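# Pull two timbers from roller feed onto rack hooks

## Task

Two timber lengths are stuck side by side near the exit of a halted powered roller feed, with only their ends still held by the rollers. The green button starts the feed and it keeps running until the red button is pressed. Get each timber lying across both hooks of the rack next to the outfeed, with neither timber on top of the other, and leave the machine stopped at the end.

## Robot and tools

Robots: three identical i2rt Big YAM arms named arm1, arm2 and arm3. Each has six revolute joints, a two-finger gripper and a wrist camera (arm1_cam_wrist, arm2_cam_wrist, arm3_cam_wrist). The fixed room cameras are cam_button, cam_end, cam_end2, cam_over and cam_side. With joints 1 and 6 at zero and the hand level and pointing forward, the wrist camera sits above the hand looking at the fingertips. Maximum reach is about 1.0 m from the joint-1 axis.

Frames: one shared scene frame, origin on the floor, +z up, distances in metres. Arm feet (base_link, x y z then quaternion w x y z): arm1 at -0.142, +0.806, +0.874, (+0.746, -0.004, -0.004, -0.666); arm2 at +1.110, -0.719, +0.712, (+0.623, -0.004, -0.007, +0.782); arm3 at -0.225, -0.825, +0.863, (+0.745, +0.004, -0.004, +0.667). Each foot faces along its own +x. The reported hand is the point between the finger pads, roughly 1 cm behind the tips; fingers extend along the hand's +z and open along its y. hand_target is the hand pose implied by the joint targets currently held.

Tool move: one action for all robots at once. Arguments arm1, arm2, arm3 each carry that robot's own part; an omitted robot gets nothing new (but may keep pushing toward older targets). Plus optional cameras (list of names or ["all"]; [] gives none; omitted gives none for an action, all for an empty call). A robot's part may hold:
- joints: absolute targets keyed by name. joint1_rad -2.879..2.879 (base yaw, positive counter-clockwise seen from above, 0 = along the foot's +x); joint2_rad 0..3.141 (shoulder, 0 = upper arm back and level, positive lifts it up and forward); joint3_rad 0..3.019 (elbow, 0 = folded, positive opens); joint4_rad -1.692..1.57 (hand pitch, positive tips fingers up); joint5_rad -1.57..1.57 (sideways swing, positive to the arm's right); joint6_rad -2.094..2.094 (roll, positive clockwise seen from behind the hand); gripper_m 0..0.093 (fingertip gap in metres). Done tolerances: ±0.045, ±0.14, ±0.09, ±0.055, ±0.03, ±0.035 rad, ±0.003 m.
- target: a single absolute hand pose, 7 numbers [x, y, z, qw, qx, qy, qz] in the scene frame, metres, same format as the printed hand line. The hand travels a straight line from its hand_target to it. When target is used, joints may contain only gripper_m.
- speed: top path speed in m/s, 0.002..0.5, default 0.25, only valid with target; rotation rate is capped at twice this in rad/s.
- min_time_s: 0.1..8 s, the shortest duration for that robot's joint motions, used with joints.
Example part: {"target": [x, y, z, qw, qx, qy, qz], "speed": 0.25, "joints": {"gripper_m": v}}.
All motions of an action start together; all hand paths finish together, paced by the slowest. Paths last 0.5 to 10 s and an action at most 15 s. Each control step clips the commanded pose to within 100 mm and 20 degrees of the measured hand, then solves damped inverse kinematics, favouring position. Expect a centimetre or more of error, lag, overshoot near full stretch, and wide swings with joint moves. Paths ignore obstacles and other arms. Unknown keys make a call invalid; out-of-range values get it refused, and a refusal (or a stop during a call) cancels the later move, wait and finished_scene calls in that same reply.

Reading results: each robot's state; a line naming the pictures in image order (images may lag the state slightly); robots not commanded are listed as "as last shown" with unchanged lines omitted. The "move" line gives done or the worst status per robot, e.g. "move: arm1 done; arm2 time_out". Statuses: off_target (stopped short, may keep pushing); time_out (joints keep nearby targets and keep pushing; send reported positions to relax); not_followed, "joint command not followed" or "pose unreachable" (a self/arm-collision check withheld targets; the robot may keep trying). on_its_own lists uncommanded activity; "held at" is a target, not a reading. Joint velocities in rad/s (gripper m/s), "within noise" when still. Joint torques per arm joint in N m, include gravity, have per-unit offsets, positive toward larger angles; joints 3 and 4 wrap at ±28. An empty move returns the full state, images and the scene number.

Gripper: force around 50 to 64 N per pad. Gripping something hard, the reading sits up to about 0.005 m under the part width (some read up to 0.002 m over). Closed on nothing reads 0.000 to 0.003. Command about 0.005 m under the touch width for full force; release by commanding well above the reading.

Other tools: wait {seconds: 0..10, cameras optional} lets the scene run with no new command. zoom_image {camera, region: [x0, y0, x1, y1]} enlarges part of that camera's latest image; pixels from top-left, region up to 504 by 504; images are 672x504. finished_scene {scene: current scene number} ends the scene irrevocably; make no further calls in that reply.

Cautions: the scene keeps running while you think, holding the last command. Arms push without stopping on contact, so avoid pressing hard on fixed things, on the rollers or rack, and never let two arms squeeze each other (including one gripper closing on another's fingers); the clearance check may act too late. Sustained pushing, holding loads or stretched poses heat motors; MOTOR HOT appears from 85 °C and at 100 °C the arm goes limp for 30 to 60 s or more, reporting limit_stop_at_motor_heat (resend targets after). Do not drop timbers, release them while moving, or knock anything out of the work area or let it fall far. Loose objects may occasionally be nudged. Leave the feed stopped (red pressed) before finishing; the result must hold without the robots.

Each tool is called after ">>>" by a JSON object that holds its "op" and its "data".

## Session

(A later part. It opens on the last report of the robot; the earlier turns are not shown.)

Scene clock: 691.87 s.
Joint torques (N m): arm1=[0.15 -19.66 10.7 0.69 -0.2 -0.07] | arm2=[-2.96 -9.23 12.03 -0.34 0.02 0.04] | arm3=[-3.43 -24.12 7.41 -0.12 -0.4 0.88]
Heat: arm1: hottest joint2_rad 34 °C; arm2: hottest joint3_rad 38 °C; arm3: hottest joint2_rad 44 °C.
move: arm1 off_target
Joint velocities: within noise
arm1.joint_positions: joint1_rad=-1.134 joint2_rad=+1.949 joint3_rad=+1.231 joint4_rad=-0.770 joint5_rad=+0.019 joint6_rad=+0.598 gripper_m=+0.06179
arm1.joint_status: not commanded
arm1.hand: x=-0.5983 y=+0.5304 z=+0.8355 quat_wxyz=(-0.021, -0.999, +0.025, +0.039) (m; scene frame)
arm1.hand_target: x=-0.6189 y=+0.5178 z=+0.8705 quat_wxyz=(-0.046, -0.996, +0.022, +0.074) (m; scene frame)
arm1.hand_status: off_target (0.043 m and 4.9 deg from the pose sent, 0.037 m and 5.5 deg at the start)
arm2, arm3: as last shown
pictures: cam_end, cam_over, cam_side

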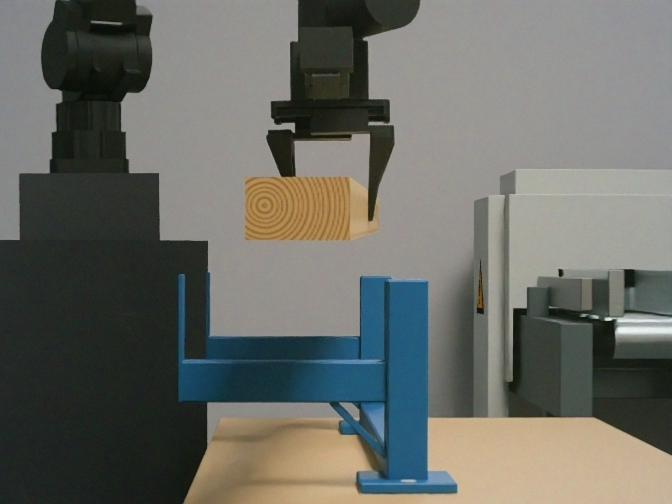

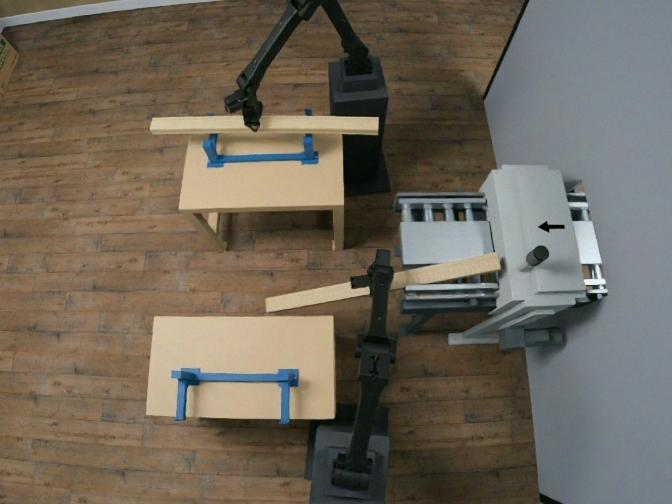

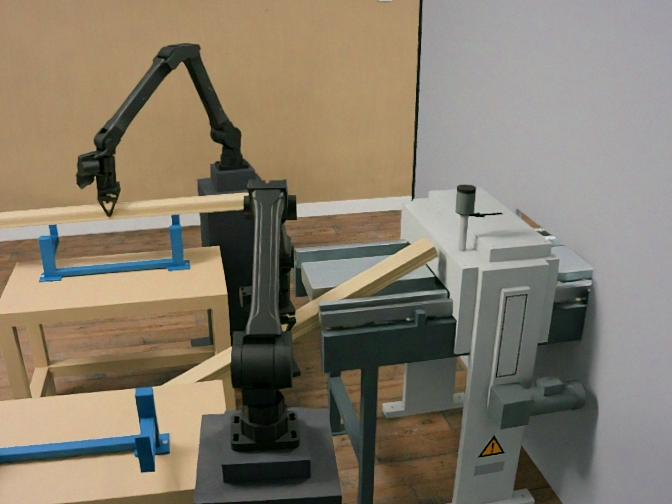

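>>> {"op": "move", "data": {"arm1": {"target": [-0.62, 0.535, 0.815, 0.046, 0.9955, -0.012, -0.070], "speed": 0.1}, "cameras": ["cam_end", "cam_over"]}}

Scene clock: 702.20 s.
Joint torques (N m): arm1=[-0.03 -20.13 9.31 0.65 -0.2 -0.08] | arm2=[-2.9 -9.23 12.03 -0.34 0.02 0.04] | arm3=[-3.49 -24.06 7.39 -0.12 -0.4 0.88]
Heat: arm1: hottest joint2_rad 36 °C; arm2: hottest joint3_rad 38 °C; arm3: hottest joint2_rad 44 °C.
move: arm1 off_target
Joint velocities: within noise
arm1.joint_positions: joint1_rad=-1.162 joint2_rad=+2.032 joint3_rad=+1.176 joint4_rad=-0.640 joint5_rad=+0.008 joint6_rad=+0.547 gripper_m=+0.06179
arm1.joint_status: not commanded
arm1.hand: x=-0.5936 y=+0.5474 z=+0.7800 quat_wxyz=(-0.022, -0.999, +0.013, +0.034) (m; scene frame)
arm1.hand_target: x=-0.6188 y=+0.5357 z=+0.8152 quat_wxyz=(-0.046, -0.996, +0.012, +0.070) (m; scene frame)
arm1.hand_status: off_target (0.046 m and 5.0 deg from the pose sent, 0.030 m and 4.8 deg at the start)
arm2: as last shown
arm3.joint_positions: joint1_rad=-0.069 joint2_rad=+2.506 joint3_rad=+1.844 joint4_rad=-0.820 joint5_rad=-0.021 joint6_rad=-1.853 gripper_m=+0.06403
arm3.joint_status: not commanded
arm3.hand: x=-0.1044 y=-0.1432 z=+0.6898 quat_wxyz=(-0.052, +0.997, +0.051, +0.000) (m; scene frame)
arm3.hand_target: x=-0.0891 y=-0.1340 z=+0.7289 quat_wxyz=(-0.070, +0.998, +0.001, -0.001) (m; scene frame)
arm3.hand_status: not commanded
pictures: cam_end, cam_over

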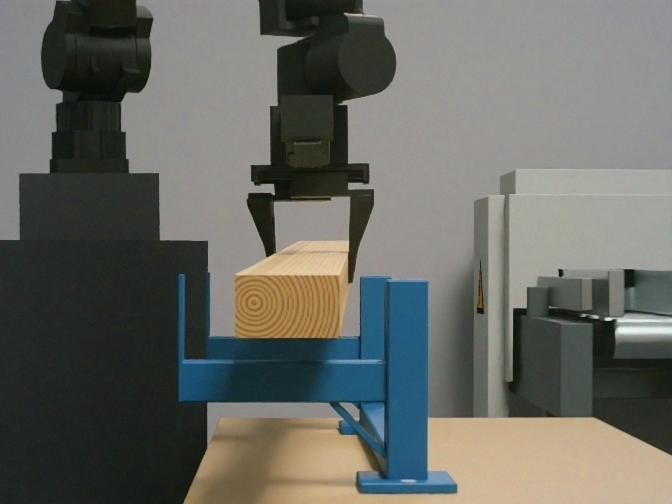

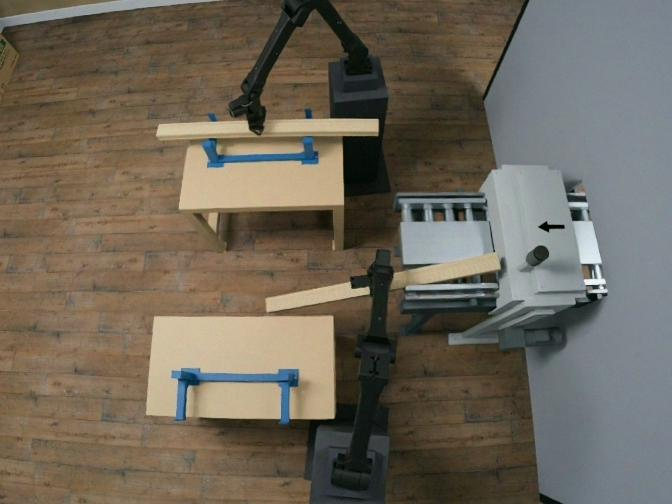

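>>> {"op": "move", "data": {"arm1": {"target": [-0.62, 0.535, 0.757, 0.046, 0.9955, -0.012, -0.070], "speed": 0.06}, "cameras": ["cam_end"]}}

Scene clock: 711.10 s.
Joint torques (N m): arm1=[-0.03 -18.49 8.27 1.02 -0.23 -0.06] | arm2=[-2.9 -9.23 12.03 -0.34 0.02 0.04] | arm3=[-3.49 -24.18 7.39 -0.09 -0.4 0.88]
Heat: arm1: hottest joint2_rad 35 °C; arm2: hottest joint3_rad 38 °C; arm3: hottest joint2_rad 44 °C.
move: arm1 off_target
Joint velocities: within noise
arm1.joint_positions: joint1_rad=-1.162 joint2_rad=+2.122 joint3_rad=+1.174 joint4_rad=-0.523 joint5_rad=+0.008 joint6_rad=+0.545 gripper_m=+0.06179
arm1.joint_status: not commanded
arm1.hand: x=-0.5980 y=+0.5444 z=+0.7367 quat_wxyz=(-0.028, -0.999, +0.012, +0.044) (m; scene frame)
arm1.hand_target: x=-0.6194 y=+0.5355 z=+0.7574 quat_wxyz=(-0.046, -0.996, +0.012, +0.070) (m; scene frame)
arm1.hand_status: off_target (0.031 m and 3.7 deg from the pose sent, 0.037 m and 5.0 deg at the start)
arm2, arm3: as last shown
pictures: cam_end

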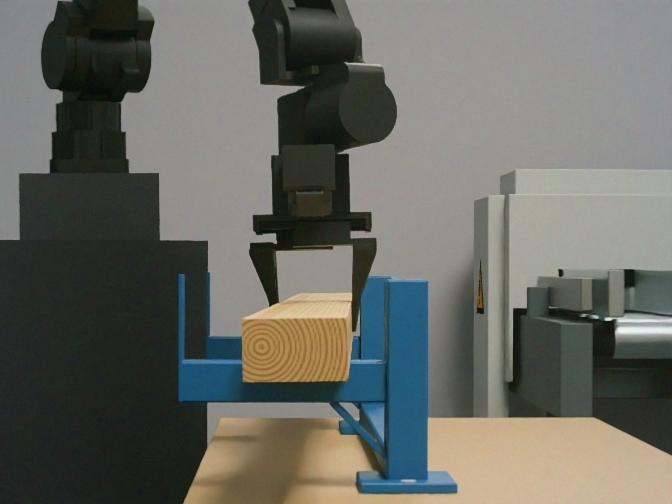

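>>> {"op": "move", "data": {"arm1": {"joints": {"gripper_m": 0.07}}, "cameras": ["cam_end"]}}

>>> {"op": "move", "data": {"arm1": {"joints": {"gripper_m": 0.09}}, "cameras": ["arm1_cam_wrist", "cam_end", "cam_over", "cam_side"]}}

Scene clock: 719.20 s.
Joint torques (N m): arm1=[0.09 -17.38 8.47 1.03 -0.17 -0.06] | arm2=[-2.96 -9.23 12.04 -0.34 0.02 0.04] | arm3=[-3.49 -24.18 7.38 -0.1 -0.4 0.89]
Heat: arm1: hottest joint2_rad 36 °C; arm2: hottest joint3_rad 38 °C; arm3: hottest joint2_rad 44 °C.
move: arm1 done
Joint velocities: within noise
arm1.joint_positions: joint1_rad=-1.162 joint2_rad=+2.105 joint3_rad=+1.174 joint4_rad=-0.522 joint5_rad=+0.006 joint6_rad=+0.545 gripper_m=+0.06994
arm1.joint_status: all done
arm1.hand: x=-0.6023 y=+0.5419 z=+0.7455 quat_wxyz=(-0.033, -0.998, +0.012, +0.052) (m; scene frame)
arm1.hand_target: x=-0.6195 y=+0.5353 z=+0.7575 quat_wxyz=(-0.046, -0.996, +0.012, +0.070) (m; scene frame)
arm1.hand_status: not commanded
arm2.joint_positions: joint1_rad=-0.002 joint2_rad=+1.282 joint3_rad=+1.061 joint4_rad=-1.410 joint5_rad=-0.014 joint6_rad=+0.225 gripper_m=+0.00050
arm2.joint_status: not commanded
arm2.hand: x=+1.0314 y=-0.3919 z=+0.8948 quat_wxyz=(+0.015, +0.706, -0.708, +0.024) (m; scene frame)
arm2.hand_target: x=+1.0302 y=-0.3762 z=+0.9198 quat_wxyz=(+0.000, +0.707, -0.707, +0.000) (m; scene frame)
arm2.hand_status: not commanded
arm3: as last shown
pictures: cam_end

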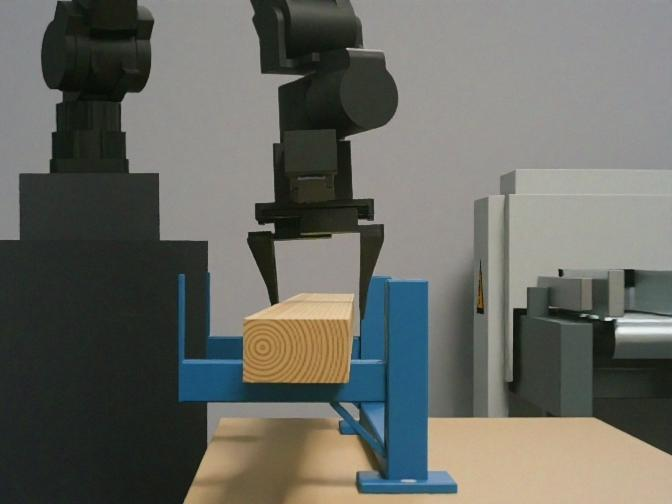

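Scene clock: 719.77 s.
Joint torques (N m): arm1=[-0.21 -17.49 8.47 1.01 -0.13 -0.07] | arm2=[-2.96 -9.23 12.03 -0.34 0.02 0.04] | arm3=[-3.49 -24.06 7.39 -0.09 -0.4 0.88]
Heat: arm1: hottest joint2_rad 36 °C; arm2: hottest joint3_rad 38 °C; arm3: hottest joint2_rad 44 °C.
move: arm1 done
Joint velocities: within noise
arm1.joint_positions: joint1_rad=-1.162 joint2_rad=+2.105 joint3_rad=+1.174 joint4_rad=-0.522 joint5_rad=+0.006 joint6_rad=+0.545 gripper_m=+0.08984
arm1.joint_status: all done
arm1.hand: x=-0.6022 y=+0.5417 z=+0.7455 quat_wxyz=(-0.034, -0.998, +0.012, +0.052) (m; scene frame)
arm1.hand_target: x=-0.6194 y=+0.5353 z=+0.7575 quat_wxyz=(-0.046, -0.996, +0.012, +0.070) (m; scene frame)
arm1.hand_status: not commanded
arm2, arm3: as last shown
pictures: arm1_cam_wrist, cam_end, cam_over, cam_side

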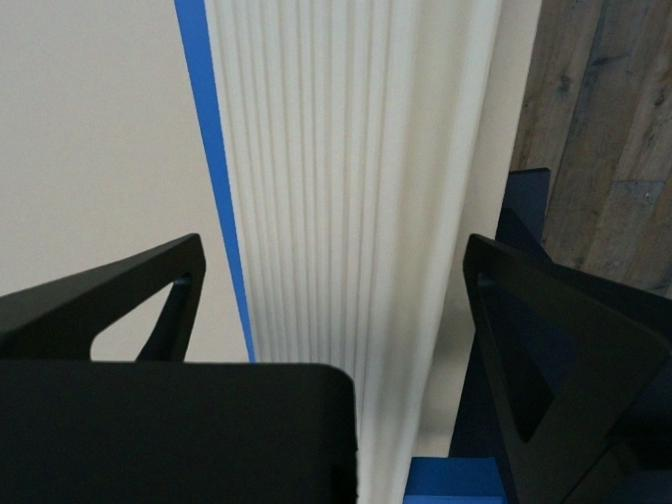

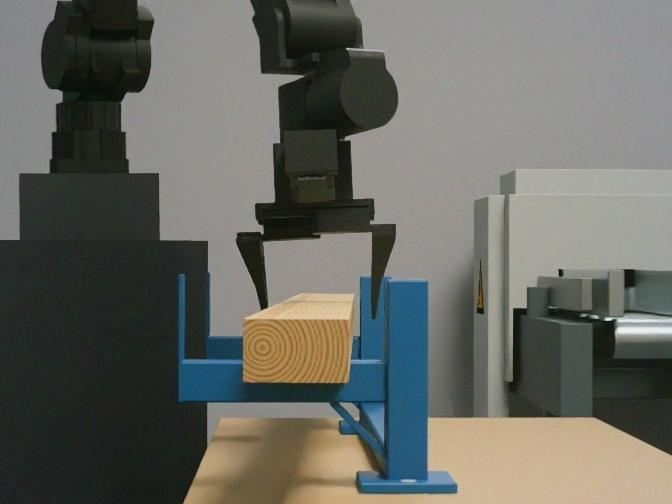

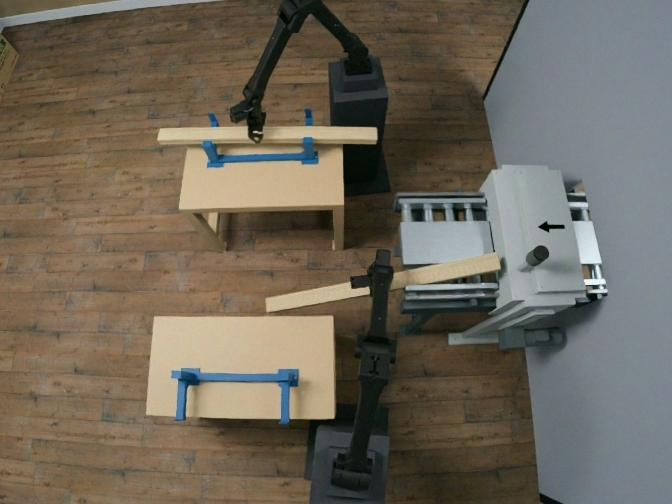

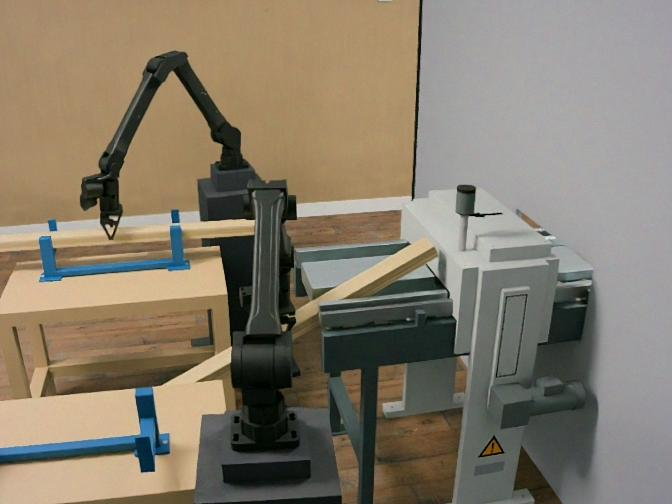

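>>> {"op": "move", "data": {"arm1": {"target": [-0.6, 0.535, 1.0, 0.046, 0.9955, -0.012, -0.070], "speed": 0.15}, "arm3": {"target": [-0.16, -0.15, 1.0, -0.03, 0.9994, 0.0, 0.0], "speed": 0.1}, "cameras": ["arm3_cam_wrist", "cam_end", "cam_end2", "cam_over", "cam_side"]}}

Scene clock: 742.27 s.
Joint torques (N m): arm1=[1.73 -14.39 13.53 -0.01 -0.02 0.07] | arm2=[-2.96 -9.23 12.04 -0.35 0.02 0.04] | arm3=[-1.03 -26.29 13.35 -0.5 -0.25 0.11]
Heat: arm1: hottest joint2_rad 34 °C; arm2: hottest joint3_rad 38 °C; arm3: hottest joint2_rad 44 °C.
move: arm1 off_target; arm3 off_target
Joint velocities: within noise
arm1.joint_positions: joint1_rad=-1.154 joint2_rad=+1.692 joint3_rad=+1.297 joint4_rad=-1.050 joint5_rad=+0.006 joint6_rad=+0.554 gripper_m=+0.08992
arm1.joint_status: not commanded
arm1.hand: x=-0.5899 y=+0.5468 z=+0.9811 quat_wxyz=(-0.036, -0.998, +0.013, +0.054) (m; scene frame)
arm1.hand_target: x=-0.5993 y=+0.5354 z=+1.0001 quat_wxyz=(-0.046, -0.996, +0.012, +0.070) (m; scene frame)
arm1.hand_status: off_target (0.024 m and 2.2 deg from the pose sent, 0.255 m and 2.6 deg at the start)
arm2: as last shown
arm3.joint_positions: joint1_rad=+0.003 joint2_rad=+2.210 joint3_rad=+1.816 joint4_rad=-1.286 joint5_rad=-0.005 joint6_rad=-1.678 gripper_m=+0.06389
arm3.joint_status: not commanded
arm3.hand: x=-0.1575 y=-0.2007 z=+0.8715 quat_wxyz=(+0.048, +0.999, +0.000, -0.008) (m; scene frame)
arm3.hand_target: x=-0.1601 y=-0.1711 z=+0.9629 quat_wxyz=(-0.030, +1.000, +0.000, -0.001) (m; scene frame)
arm3.hand_status: off_target (0.138 m and 9.0 deg from the pose sent, 0.315 m and 6.4 deg at the start; pose on its path clipped on 89 of 115 steps)
pictures: arm3_cam_wrist, cam_end, cam_end2, cam_over, cam_side

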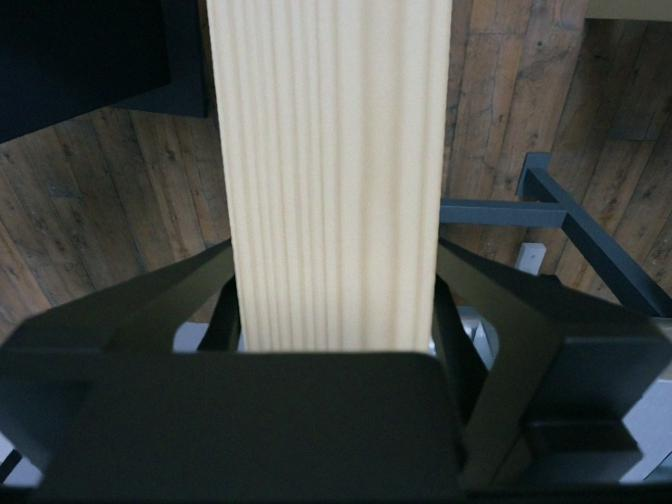

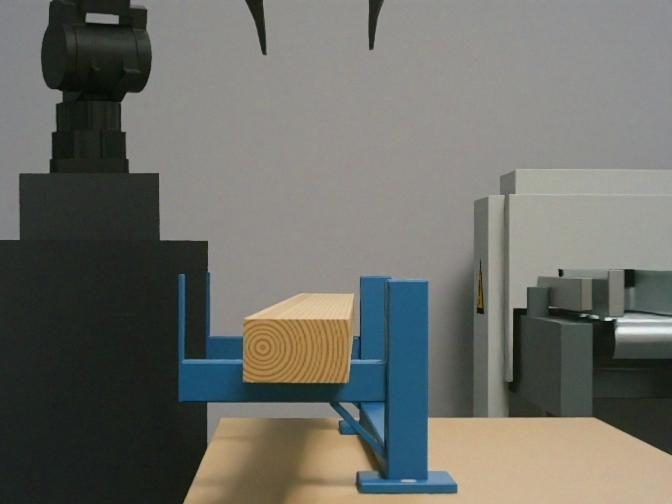

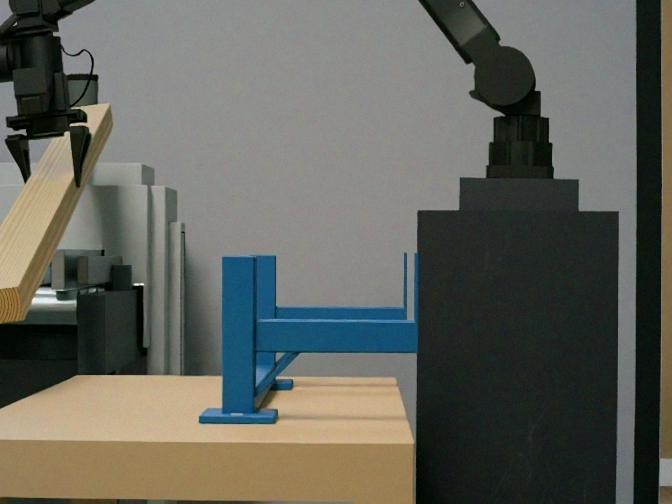

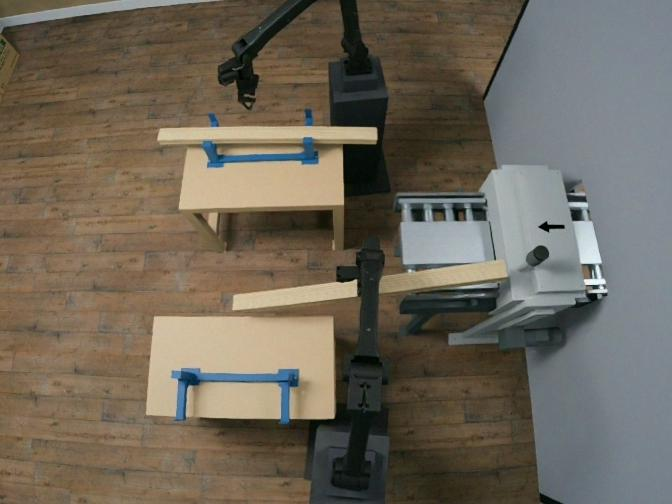

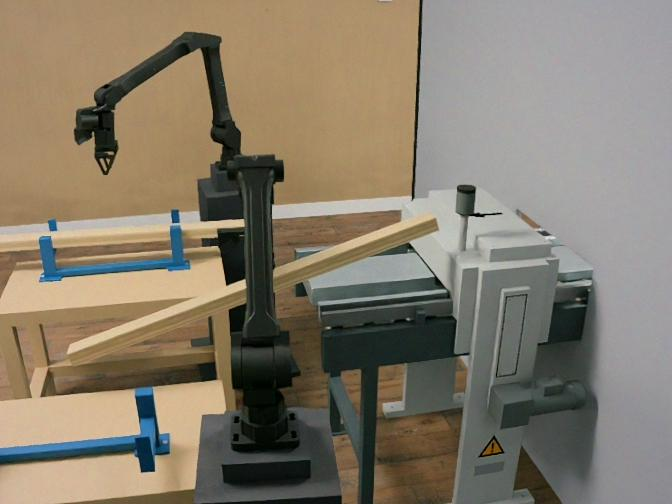

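>>> {"op": "move", "data": {"arm3": {"target": [-0.35, -0.3, 1.0, -0.079, 0.9845, -0.0125, -0.1559], "speed": 0.1}, "cameras": ["cam_end2", "cam_over", "cam_side"]}}

Scene clock: 759.43 s.
Joint torques (N m): arm1=[1.44 -14.74 13.53 0.13 -0.01 0.07] | arm2=[-2.96 -9.23 12.04 -0.34 0.02 0.04] | arm3=[-1.61 -19.14 10.67 1.26 -0.89 0.13]
Heat: arm1: hottest joint2_rad 34 °C; arm2: hottest joint3_rad 39 °C; arm3: hottest joint2_rad 41 °C.
move: arm3 off_target
Joint velocities: within noise
arm1, arm2: as last shown
arm3.joint_positions: joint1_rad=+0.251 joint2_rad=+1.763 joint3_rad=+1.288 joint4_rad=-1.033 joint5_rad=-0.270 joint6_rad=-1.381 gripper_m=+0.06389
arm3.joint_status: not commanded
arm3.hand: x=-0.3427 y=-0.3219 z=+0.9421 quat_wxyz=(-0.015, +0.990, -0.019, -0.137) (m; scene frame)
arm3.hand_target: x=-0.3495 y=-0.3030 z=+0.9995 quat_wxyz=(-0.079, +0.985, -0.012, -0.156) (m; scene frame)
arm3.hand_status: off_target (0.062 m and 7.7 deg from the pose sent, 0.252 m and 22.5 deg at the start)
pictures: cam_end2, cam_over, cam_side

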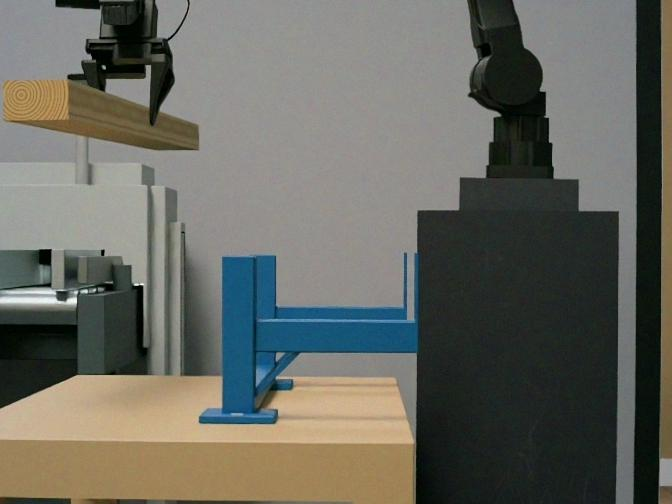

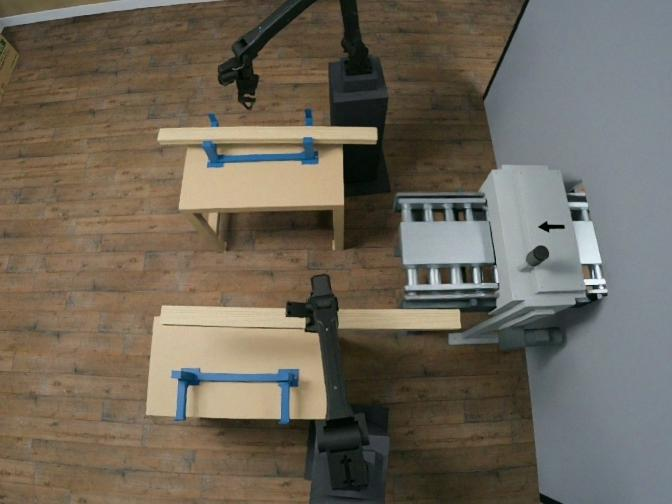

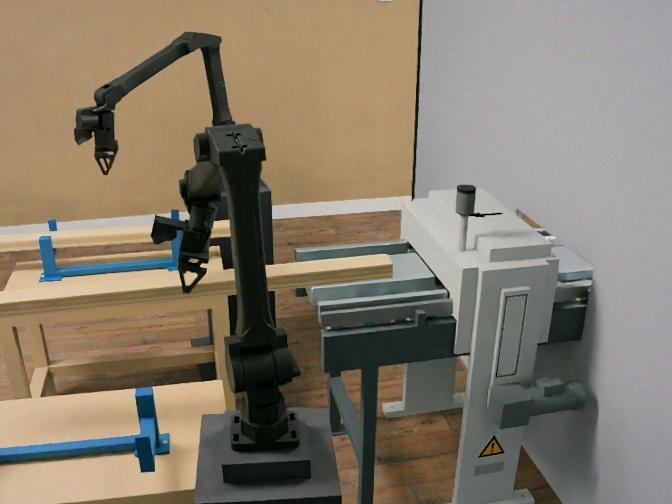

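>>> {"op": "move", "data": {"arm3": {"target": [-0.585, -0.54, 1.0, -0.065, 0.9857, -0.0125, -0.1559], "speed": 0.12}, "cameras": ["cam_end2", "cam_over", "cam_side"]}}

Scene clock: 785.10 s.
Joint torques (N m): arm1=[1.38 -14.51 13.57 -0.01 -0.02 0.06] | arm2=[-2.9 -9.23 12.03 -0.34 0.01 0.04] | arm3=[-1.67 -14.39 11.29 2.02 -0.41 0.13]
Heat: arm1: hottest joint2_rad 34 °C; arm2: hottest joint3_rad 39 °C; arm3: hottest joint2_rad 40 °C.
move: arm3 off_target
Joint velocities: within noise
arm1, arm2: as last shown
arm3.joint_positions: joint1_rad=+0.967 joint2_rad=+1.478 joint3_rad=+0.970 joint4_rad=-0.891 joint5_rad=-0.105 joint6_rad=-0.677 gripper_m=+0.06389
arm3.joint_status: not commanded
arm3.hand: x=-0.5615 y=-0.5573 z=+0.9506 quat_wxyz=(-0.021, +0.995, -0.014, -0.099) (m; scene frame)
arm3.hand_target: x=-0.5828 y=-0.5420 z=+1.0004 quat_wxyz=(-0.064, +0.986, -0.012, -0.156) (m; scene frame)
arm3.hand_status: off_target (0.057 m and 8.3 deg from the pose sent, 0.331 m and 6.2 deg at the start)
pictures: cam_end2, cam_over, cam_side

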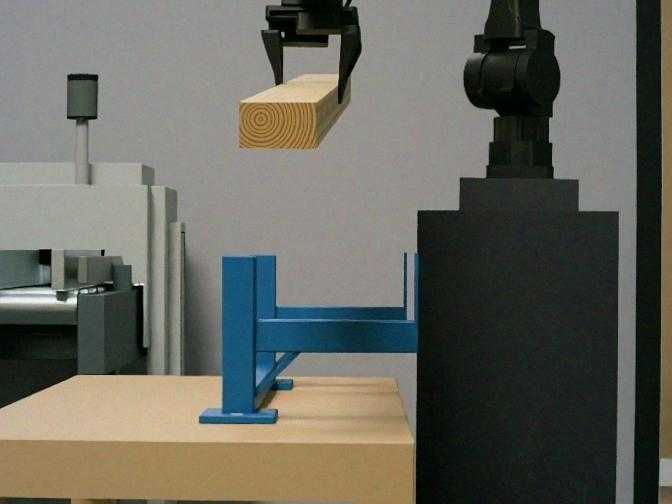

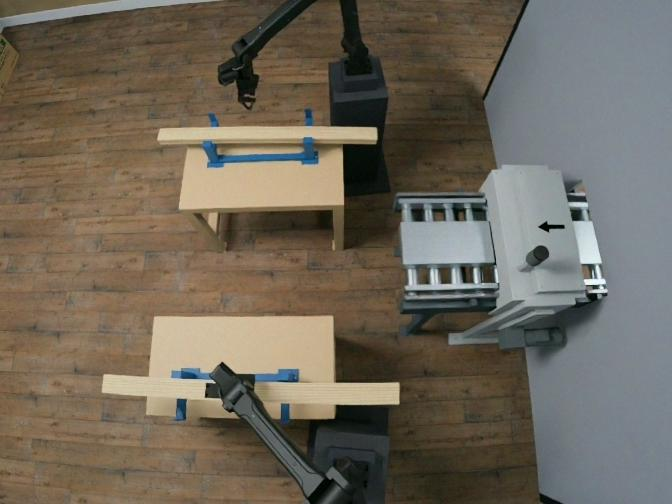

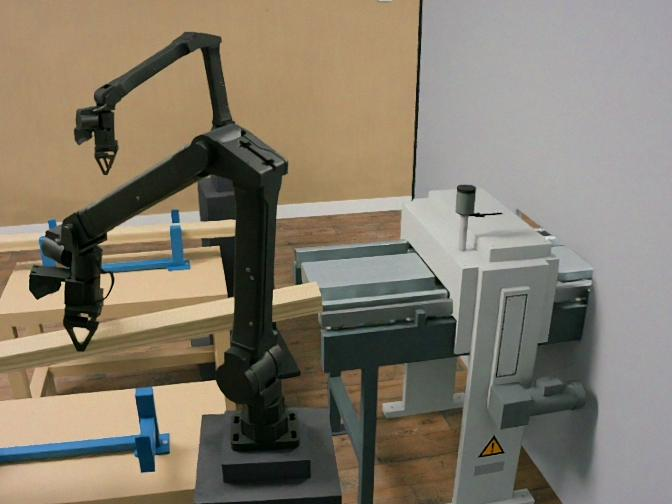

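>>> {"op": "move", "data": {"arm3": {"target": [-0.61, -0.572, 0.9, -0.06, 0.978, -0.0125, -0.198], "speed": 0.1}, "cameras": ["cam_end2", "cam_over", "cam_side"]}}

Scene clock: 800.27 s.
Joint torques (N m): arm1=[1.38 -14.56 13.55 0.03 -0.02 0.06] | arm2=[-2.96 -9.23 12.03 -0.34 0.02 0.04] | arm3=[-1.2 -12.22 9.65 2.47 -0.53 0.13]
Heat: arm1: hottest joint2_rad 34 °C; arm2: hottest joint3_rad 39 °C; arm3: hottest joint3_rad 39 °C.
move: arm3 off_target
Joint velocities: within noise
arm1, arm2: as last shown
arm3.joint_positions: joint1_rad=+1.040 joint2_rad=+1.573 joint3_rad=+0.783 joint4_rad=-0.511 joint5_rad=-0.132 joint6_rad=-0.589 gripper_m=+0.06389
arm3.joint_status: not commanded
arm3.hand: x=-0.5788 y=-0.5883 z=+0.8656 quat_wxyz=(-0.030, +0.989, -0.017, -0.147) (m; scene frame)
arm3.hand_target: x=-0.6082 y=-0.5733 z=+0.9013 quat_wxyz=(-0.059, +0.978, -0.012, -0.198) (m; scene frame)
arm3.hand_status: off_target (0.049 m and 6.9 deg from the pose sent, 0.072 m and 12.3 deg at the start)
pictures: cam_end2, cam_over, cam_side

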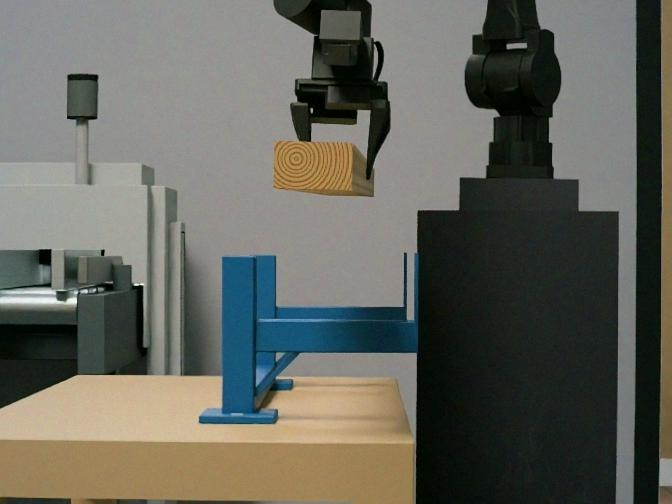

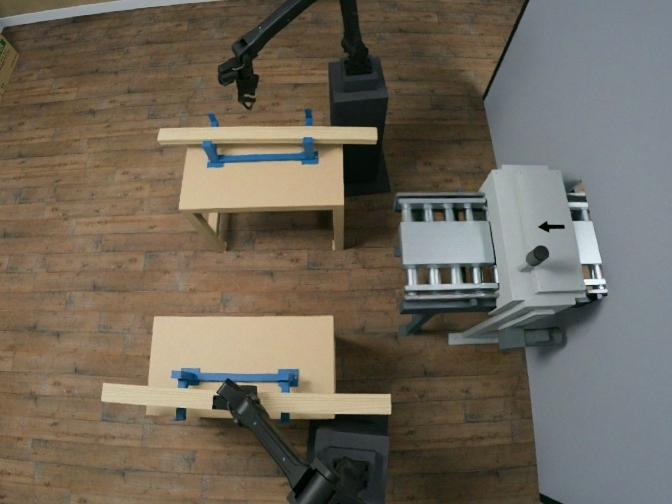

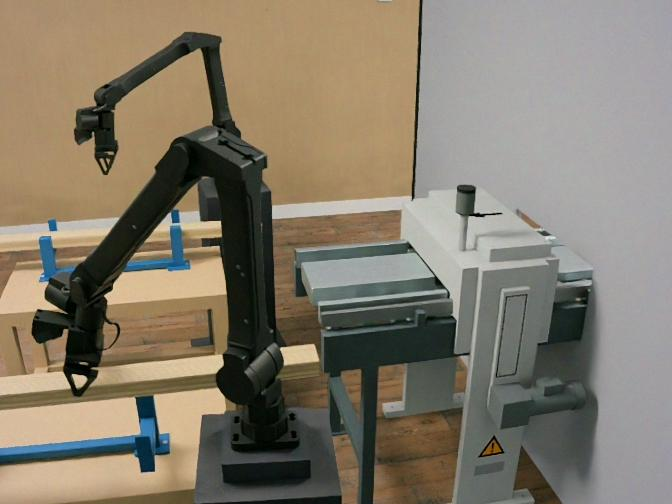

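>>> {"op": "move", "data": {"arm3": {"target": [-0.61, -0.575, 0.81, -0.06, 0.978, -0.0125, -0.198], "speed": 0.1}, "cameras": ["cam_end2", "cam_over"]}}

Scene clock: 809.40 s.
Joint torques (N m): arm1=[1.32 -14.86 13.49 0.05 -0.01 0.09] | arm2=[-2.96 -9.23 12.04 -0.35 0.02 0.03] | arm3=[-1.14 -12.92 7.08 2.56 -0.45 0.15]
Heat: arm1: hottest joint2_rad 33 °C; arm2: hottest joint3_rad 39 °C; arm3: hottest joint3_rad 39 °C.
move: arm3 off_target
Joint velocities: within noise
arm1, arm2: as last shown
arm3.joint_positions: joint1_rad=+1.047 joint2_rad=+1.780 joint3_rad=+0.723 joint4_rad=-0.231 joint5_rad=-0.131 joint6_rad=-0.581 gripper_m=+0.06389
arm3.joint_status: not commanded
arm3.hand: x=-0.5790 y=-0.5907 z=+0.7827 quat_wxyz=(-0.033, +0.988, -0.016, -0.152) (m; scene frame)
arm3.hand_target: x=-0.6088 y=-0.5760 z=+0.8111 quat_wxyz=(-0.059, +0.978, -0.012, -0.198) (m; scene frame)
arm3.hand_status: off_target (0.044 m and 6.2 deg from the pose sent, 0.065 m and 6.9 deg at the start)
pictures: cam_end2, cam_over

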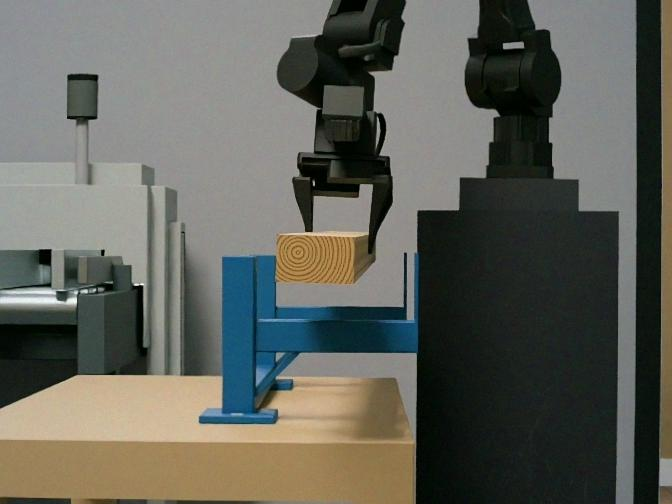

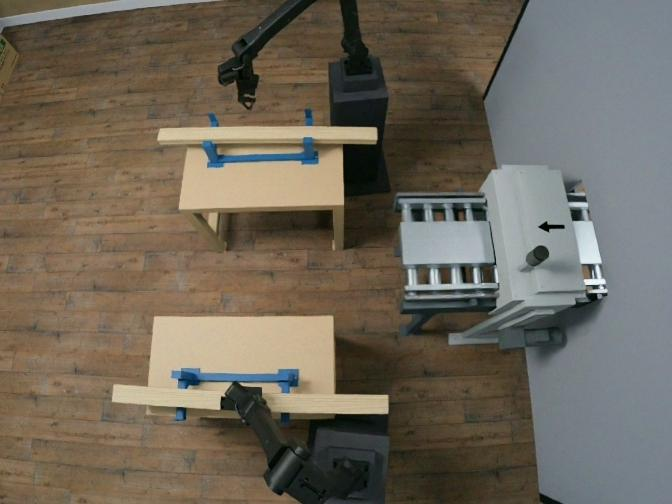

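>>> {"op": "move", "data": {"arm3": {"target": [-0.61, -0.577, 0.757, -0.06, 0.978, -0.0125, -0.198], "speed": 0.06}, "cameras": ["cam_end2", "cam_side"]}}

Scene clock: 817.37 s.
Joint torques (N m): arm1=[1.38 -14.74 13.53 0.06 -0.02 0.08] | arm2=[-2.96 -9.23 12.03 -0.34 0.01 0.04] | arm3=[-1.08 -12.63 5.74 2.71 -0.36 0.15]
Heat: arm1: hottest joint2_rad 33 °C; arm2: hottest joint3_rad 39 °C; arm3: hottest joint3_rad 38 °C.
move: arm3 off_target
Joint velocities: within noise
arm1, arm2: as last shown
arm3.joint_positions: joint1_rad=+1.052 joint2_rad=+1.918 joint3_rad=+0.716 joint4_rad=-0.073 joint5_rad=-0.131 joint6_rad=-0.575 gripper_m=+0.06389
arm3.joint_status: not commanded
arm3.hand: x=-0.5806 y=-0.5916 z=+0.7366 quat_wxyz=(-0.036, +0.987, -0.016, -0.158) (m; scene frame)
arm3.hand_target: x=-0.6090 y=-0.5777 z=+0.7581 quat_wxyz=(-0.059, +0.978, -0.012, -0.198) (m; scene frame)
arm3.hand_status: off_target (0.039 m and 5.5 deg from the pose sent, 0.043 m and 6.2 deg at the start)
pictures: cam_end2, cam_side

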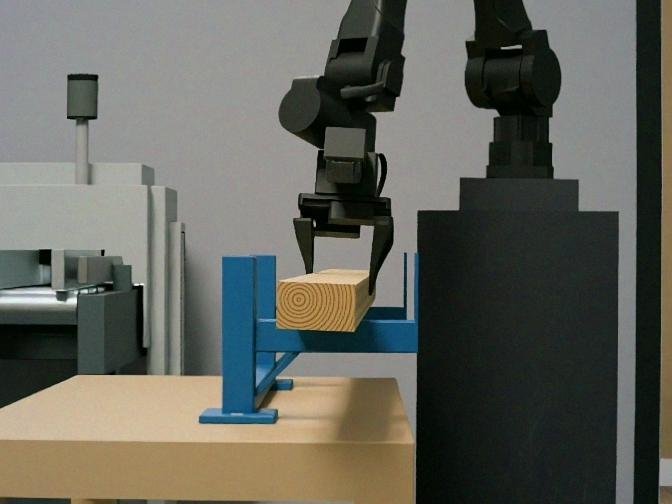

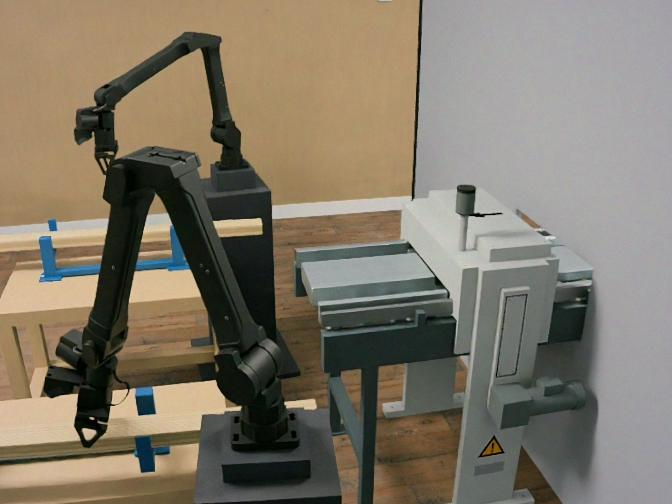

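>>> {"op": "move", "data": {"arm3": {"target": [-0.61, -0.577, 0.74, -0.06, 0.978, -0.0125, -0.198], "speed": 0.06}}}

>>> {"op": "move", "data": {"arm3": {"joints": {"gripper_m": 0.072}}, "cameras": ["cam_end2"]}}

>>> {"op": "move", "data": {"arm3": {"joints": {"gripper_m": 0.09}}, "cameras": ["cam_end2", "cam_over"]}}

Scene clock: 824.73 s.
Joint torques (N m): arm1=[1.32 -14.62 13.52 0.03 -0.01 0.06] | arm2=[-2.96 -9.29 12.03 -0.34 0.02 0.04] | arm3=[-1.03 -9.64 5.9 3.38 -0.14 0.15]
Heat: arm1: hottest joint2_rad 33 °C; arm2: hottest joint3_rad 39 °C; arm3: hottest joint3_rad 37 °C.
move: arm3 off_target
Joint velocities: within noise
arm1: as last shown
arm2.joint_positions: joint1_rad=-0.002 joint2_rad=+1.282 joint3_rad=+1.061 joint4_rad=-1.410 joint5_rad=-0.014 joint6_rad=+0.225 gripper_m=+0.00050
arm2.joint_status: not commanded
arm2.hand: x=+1.0314 y=-0.3919 z=+0.8948 quat_wxyz=(+0.015, +0.706, -0.708, +0.024) (m; scene frame)
arm2.hand_target: x=+1.0302 y=-0.3762 z=+0.9198 quat_wxyz=(+0.000, +0.707, -0.707, +0.000) (m; scene frame)
arm2.hand_status: not commanded
arm3.joint_positions: joint1_rad=+1.052 joint2_rad=+1.926 joint3_rad=+0.716 joint4_rad=-0.043 joint5_rad=-0.137 joint6_rad=-0.575 gripper_m=+0.06389
arm3.joint_status: not commanded
arm3.hand: x=-0.5854 y=-0.5896 z=+0.7358 quat_wxyz=(-0.040, +0.985, -0.015, -0.168) (m; scene frame)
arm3.hand_target: x=-0.6092 y=-0.5778 z=+0.7415 quat_wxyz=(-0.059, +0.978, -0.012, -0.198) (m; scene frame)
arm3.hand_status: off_target (0.028 m and 4.2 deg from the pose sent, 0.033 m and 5.5 deg at the start)
pictures: none

Scene clock: 825.40 s.
Joint torques (N m): arm1=[1.44 -14.62 13.53 0.06 -0.02 0.06] | arm2=[-2.96 -9.23 12.03 -0.35 0.02 0.04] | arm3=[-1.44 -9.88 5.96 1.91 -0.12 0.16]
Heat: arm1: hottest joint2_rad 33 °C; arm2: hottest joint3_rad 39 °C; arm3: hottest joint3_rad 37 °C.
move: arm3 done
Joint velocities: within noise
arm1, arm2: as last shown
arm3.joint_positions: joint1_rad=+1.056 joint2_rad=+1.929 joint3_rad=+0.717 joint4_rad=-0.002 joint5_rad=-0.138 joint6_rad=-0.575 gripper_m=+0.07195
arm3.joint_status: all done
arm3.hand: x=-0.5937 y=-0.5860 z=+0.7382 quat_wxyz=(-0.050, +0.982, -0.011, -0.184) (m; scene frame)
arm3.hand_target: x=-0.6091 y=-0.5778 z=+0.7414 quat_wxyz=(-0.059, +0.978, -0.013, -0.198) (m; scene frame)
arm3.hand_status: not commanded
pictures: cam_end2

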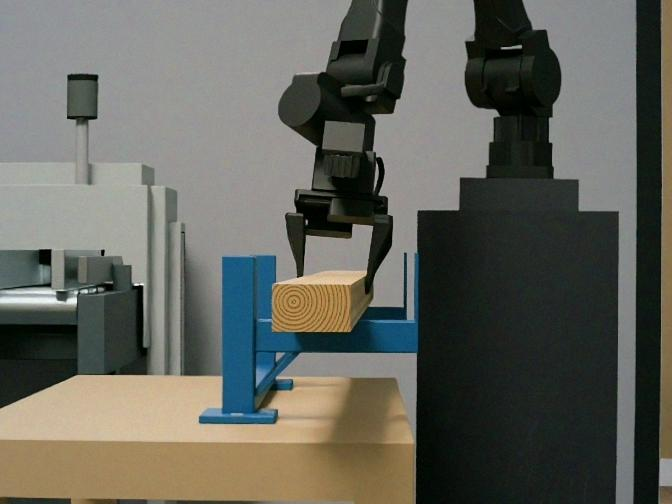

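Scene clock: 825.93 s.
Joint torques (N m): arm1=[1.44 -14.56 13.56 0.06 -0.03 0.07] | arm2=[-2.96 -9.23 12.04 -0.34 0.02 0.04] | arm3=[-1.38 -9.93 5.94 1.76 -0.12 0.15]
Heat: arm1: hottest joint2_rad 33 °C; arm2: hottest joint3_rad 39 °C; arm3: hottest joint3_rad 37 °C.
move: arm3 done
Joint velocities: within noise
arm1.joint_positions: joint1_rad=-1.154 joint2_rad=+1.692 joint3_rad=+1.297 joint4_rad=-1.050 joint5_rad=+0.006 joint6_rad=+0.554 gripper_m=+0.08992
arm1.joint_status: not commanded
arm1.hand: x=-0.5899 y=+0.5468 z=+0.9811 quat_wxyz=(-0.036, -0.998, +0.013, +0.054) (m; scene frame)
arm1.hand_target: x=-0.5993 y=+0.5354 z=+1.0001 quat_wxyz=(-0.046, -0.996, +0.012, +0.070) (m; scene frame)
arm1.hand_status: not commanded
arm2: as last shown
arm3.joint_positions: joint1_rad=+1.056 joint2_rad=+1.929 joint3_rad=+0.717 joint4_rad=+0.004 joint5_rad=-0.138 joint6_rad=-0.574 gripper_m=+0.08983
arm3.joint_status: all done
arm3.hand: x=-0.5948 y=-0.5852 z=+0.7387 quat_wxyz=(-0.052, +0.981, -0.012, -0.186) (m; scene frame)
arm3.hand_target: x=-0.6091 y=-0.5778 z=+0.7414 quat_wxyz=(-0.059, +0.978, -0.012, -0.198) (m; scene frame)
arm3.hand_status: not commanded
pictures: cam_end2, cam_over

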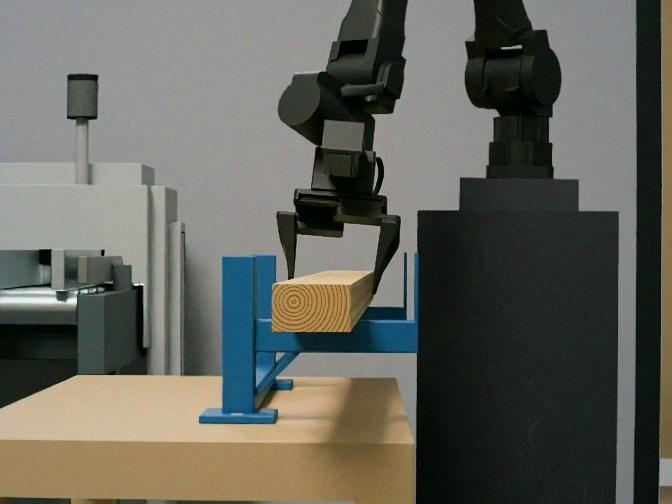

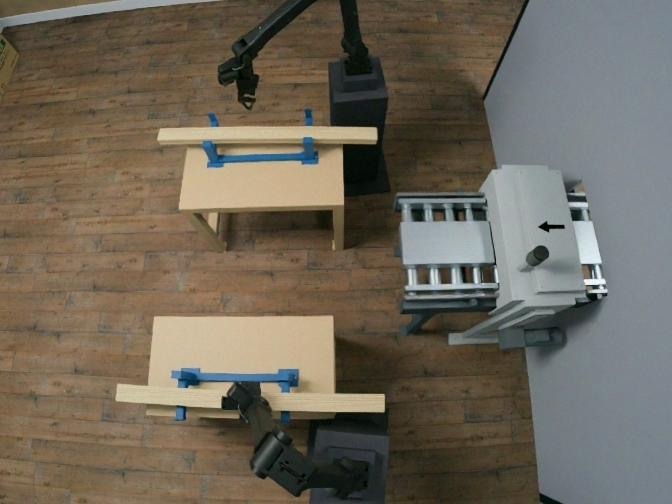

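>>> {"op": "move", "data": {"arm3": {"target": [-0.59, -0.577, 1.0, -0.06, 0.978, -0.0125, -0.198], "speed": 0.15}, "arm2": {"target": [1.03, -0.384, 1.0, 0, 0.7071, -0.7071, 0], "speed": 0.15}, "cameras": ["cam_end", "cam_end2", "cam_over", "cam_button"]}}

Scene clock: 873.40 s.
Joint torques (N m): arm1=[1.49 -14.8 13.5 -0.03 -0.01 0.07] | arm2=[-2.78 -9.17 12.44 -0.35 0.01 0.06] | arm3=[-2.73 -7.59 12.08 0.92 -0.32 -0.04]
Heat: arm1: hottest joint3_rad 34 °C; arm2: hottest joint3_rad 40 °C; arm3: hottest joint3_rad 34 °C.
move: arm2 off_target; arm3 off_target
Joint velocities: within noise
arm1: as last shown
arm2.joint_positions: joint1_rad=-0.002 joint2_rad=+1.251 joint3_rad=+1.241 joint4_rad=-1.624 joint5_rad=-0.014 joint6_rad=+0.225 gripper_m=+0.00050
arm2.joint_status: not commanded
arm2.hand: x=+1.0311 y=-0.3958 z=+0.9729 quat_wxyz=(+0.016, +0.706, -0.708, +0.026) (m; scene frame)
arm2.hand_target: x=+1.0303 y=-0.3853 z=+0.9996 quat_wxyz=(+0.000, +0.707, -0.707, +0.000) (m; scene frame)
arm2.hand_status: off_target (0.030 m and 3.5 deg from the pose sent, 0.105 m and 3.3 deg at the start)
arm3.joint_positions: joint1_rad=+1.035 joint2_rad=+1.330 joint3_rad=+0.871 joint4_rad=-0.764 joint5_rad=-0.145 joint6_rad=-0.590 gripper_m=+0.08994
arm3.joint_status: not commanded
arm3.hand: x=-0.5782 y=-0.5905 z=+0.9796 quat_wxyz=(-0.048, +0.982, -0.014, -0.182) (m; scene frame)
arm3.hand_target: x=-0.5892 y=-0.5775 z=+1.0001 quat_wxyz=(-0.060, +0.978, -0.013, -0.198) (m; scene frame)
arm3.hand_status: off_target (0.027 m and 2.3 deg from the pose sent, 0.261 m and 1.7 deg at the start)
pictures: cam_button, cam_end, cam_end2, cam_over

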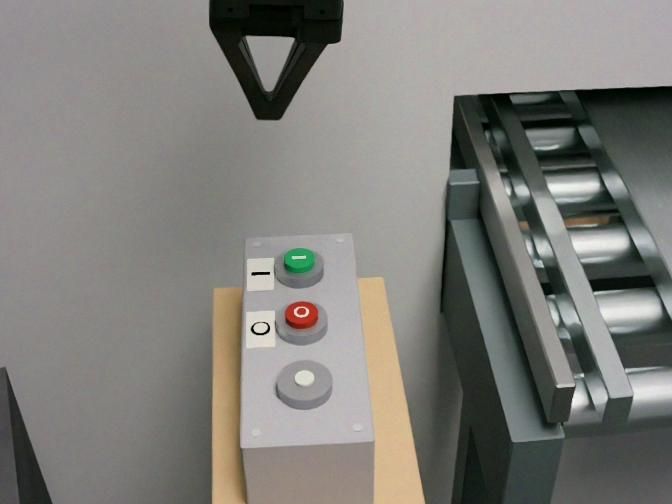

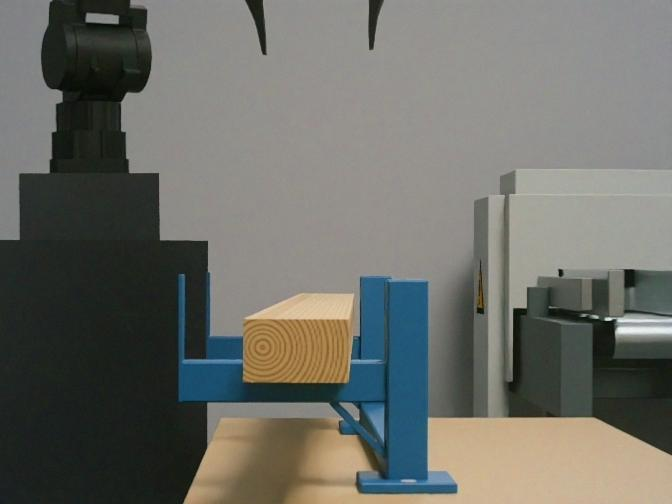

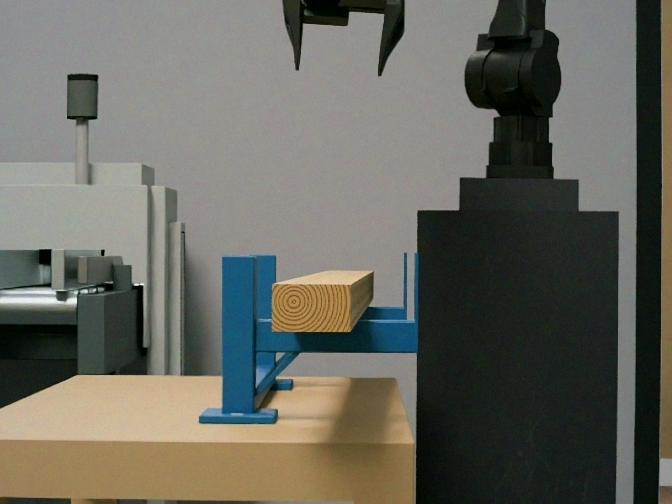

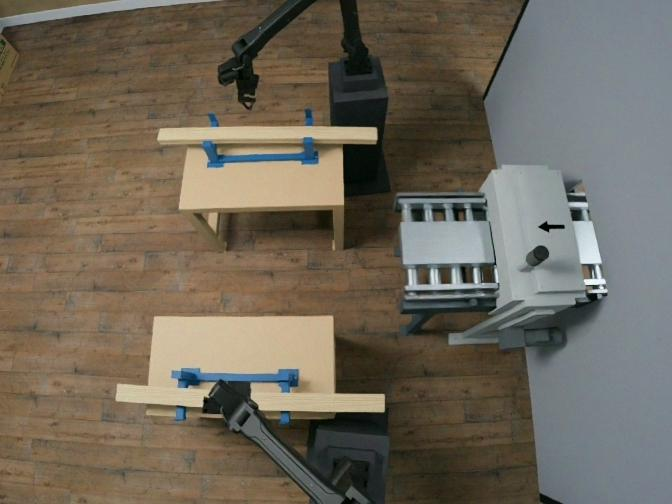

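>>> {"op": "finished_scene", "data": {"scene": 1}}

The scene is finished: the task was done.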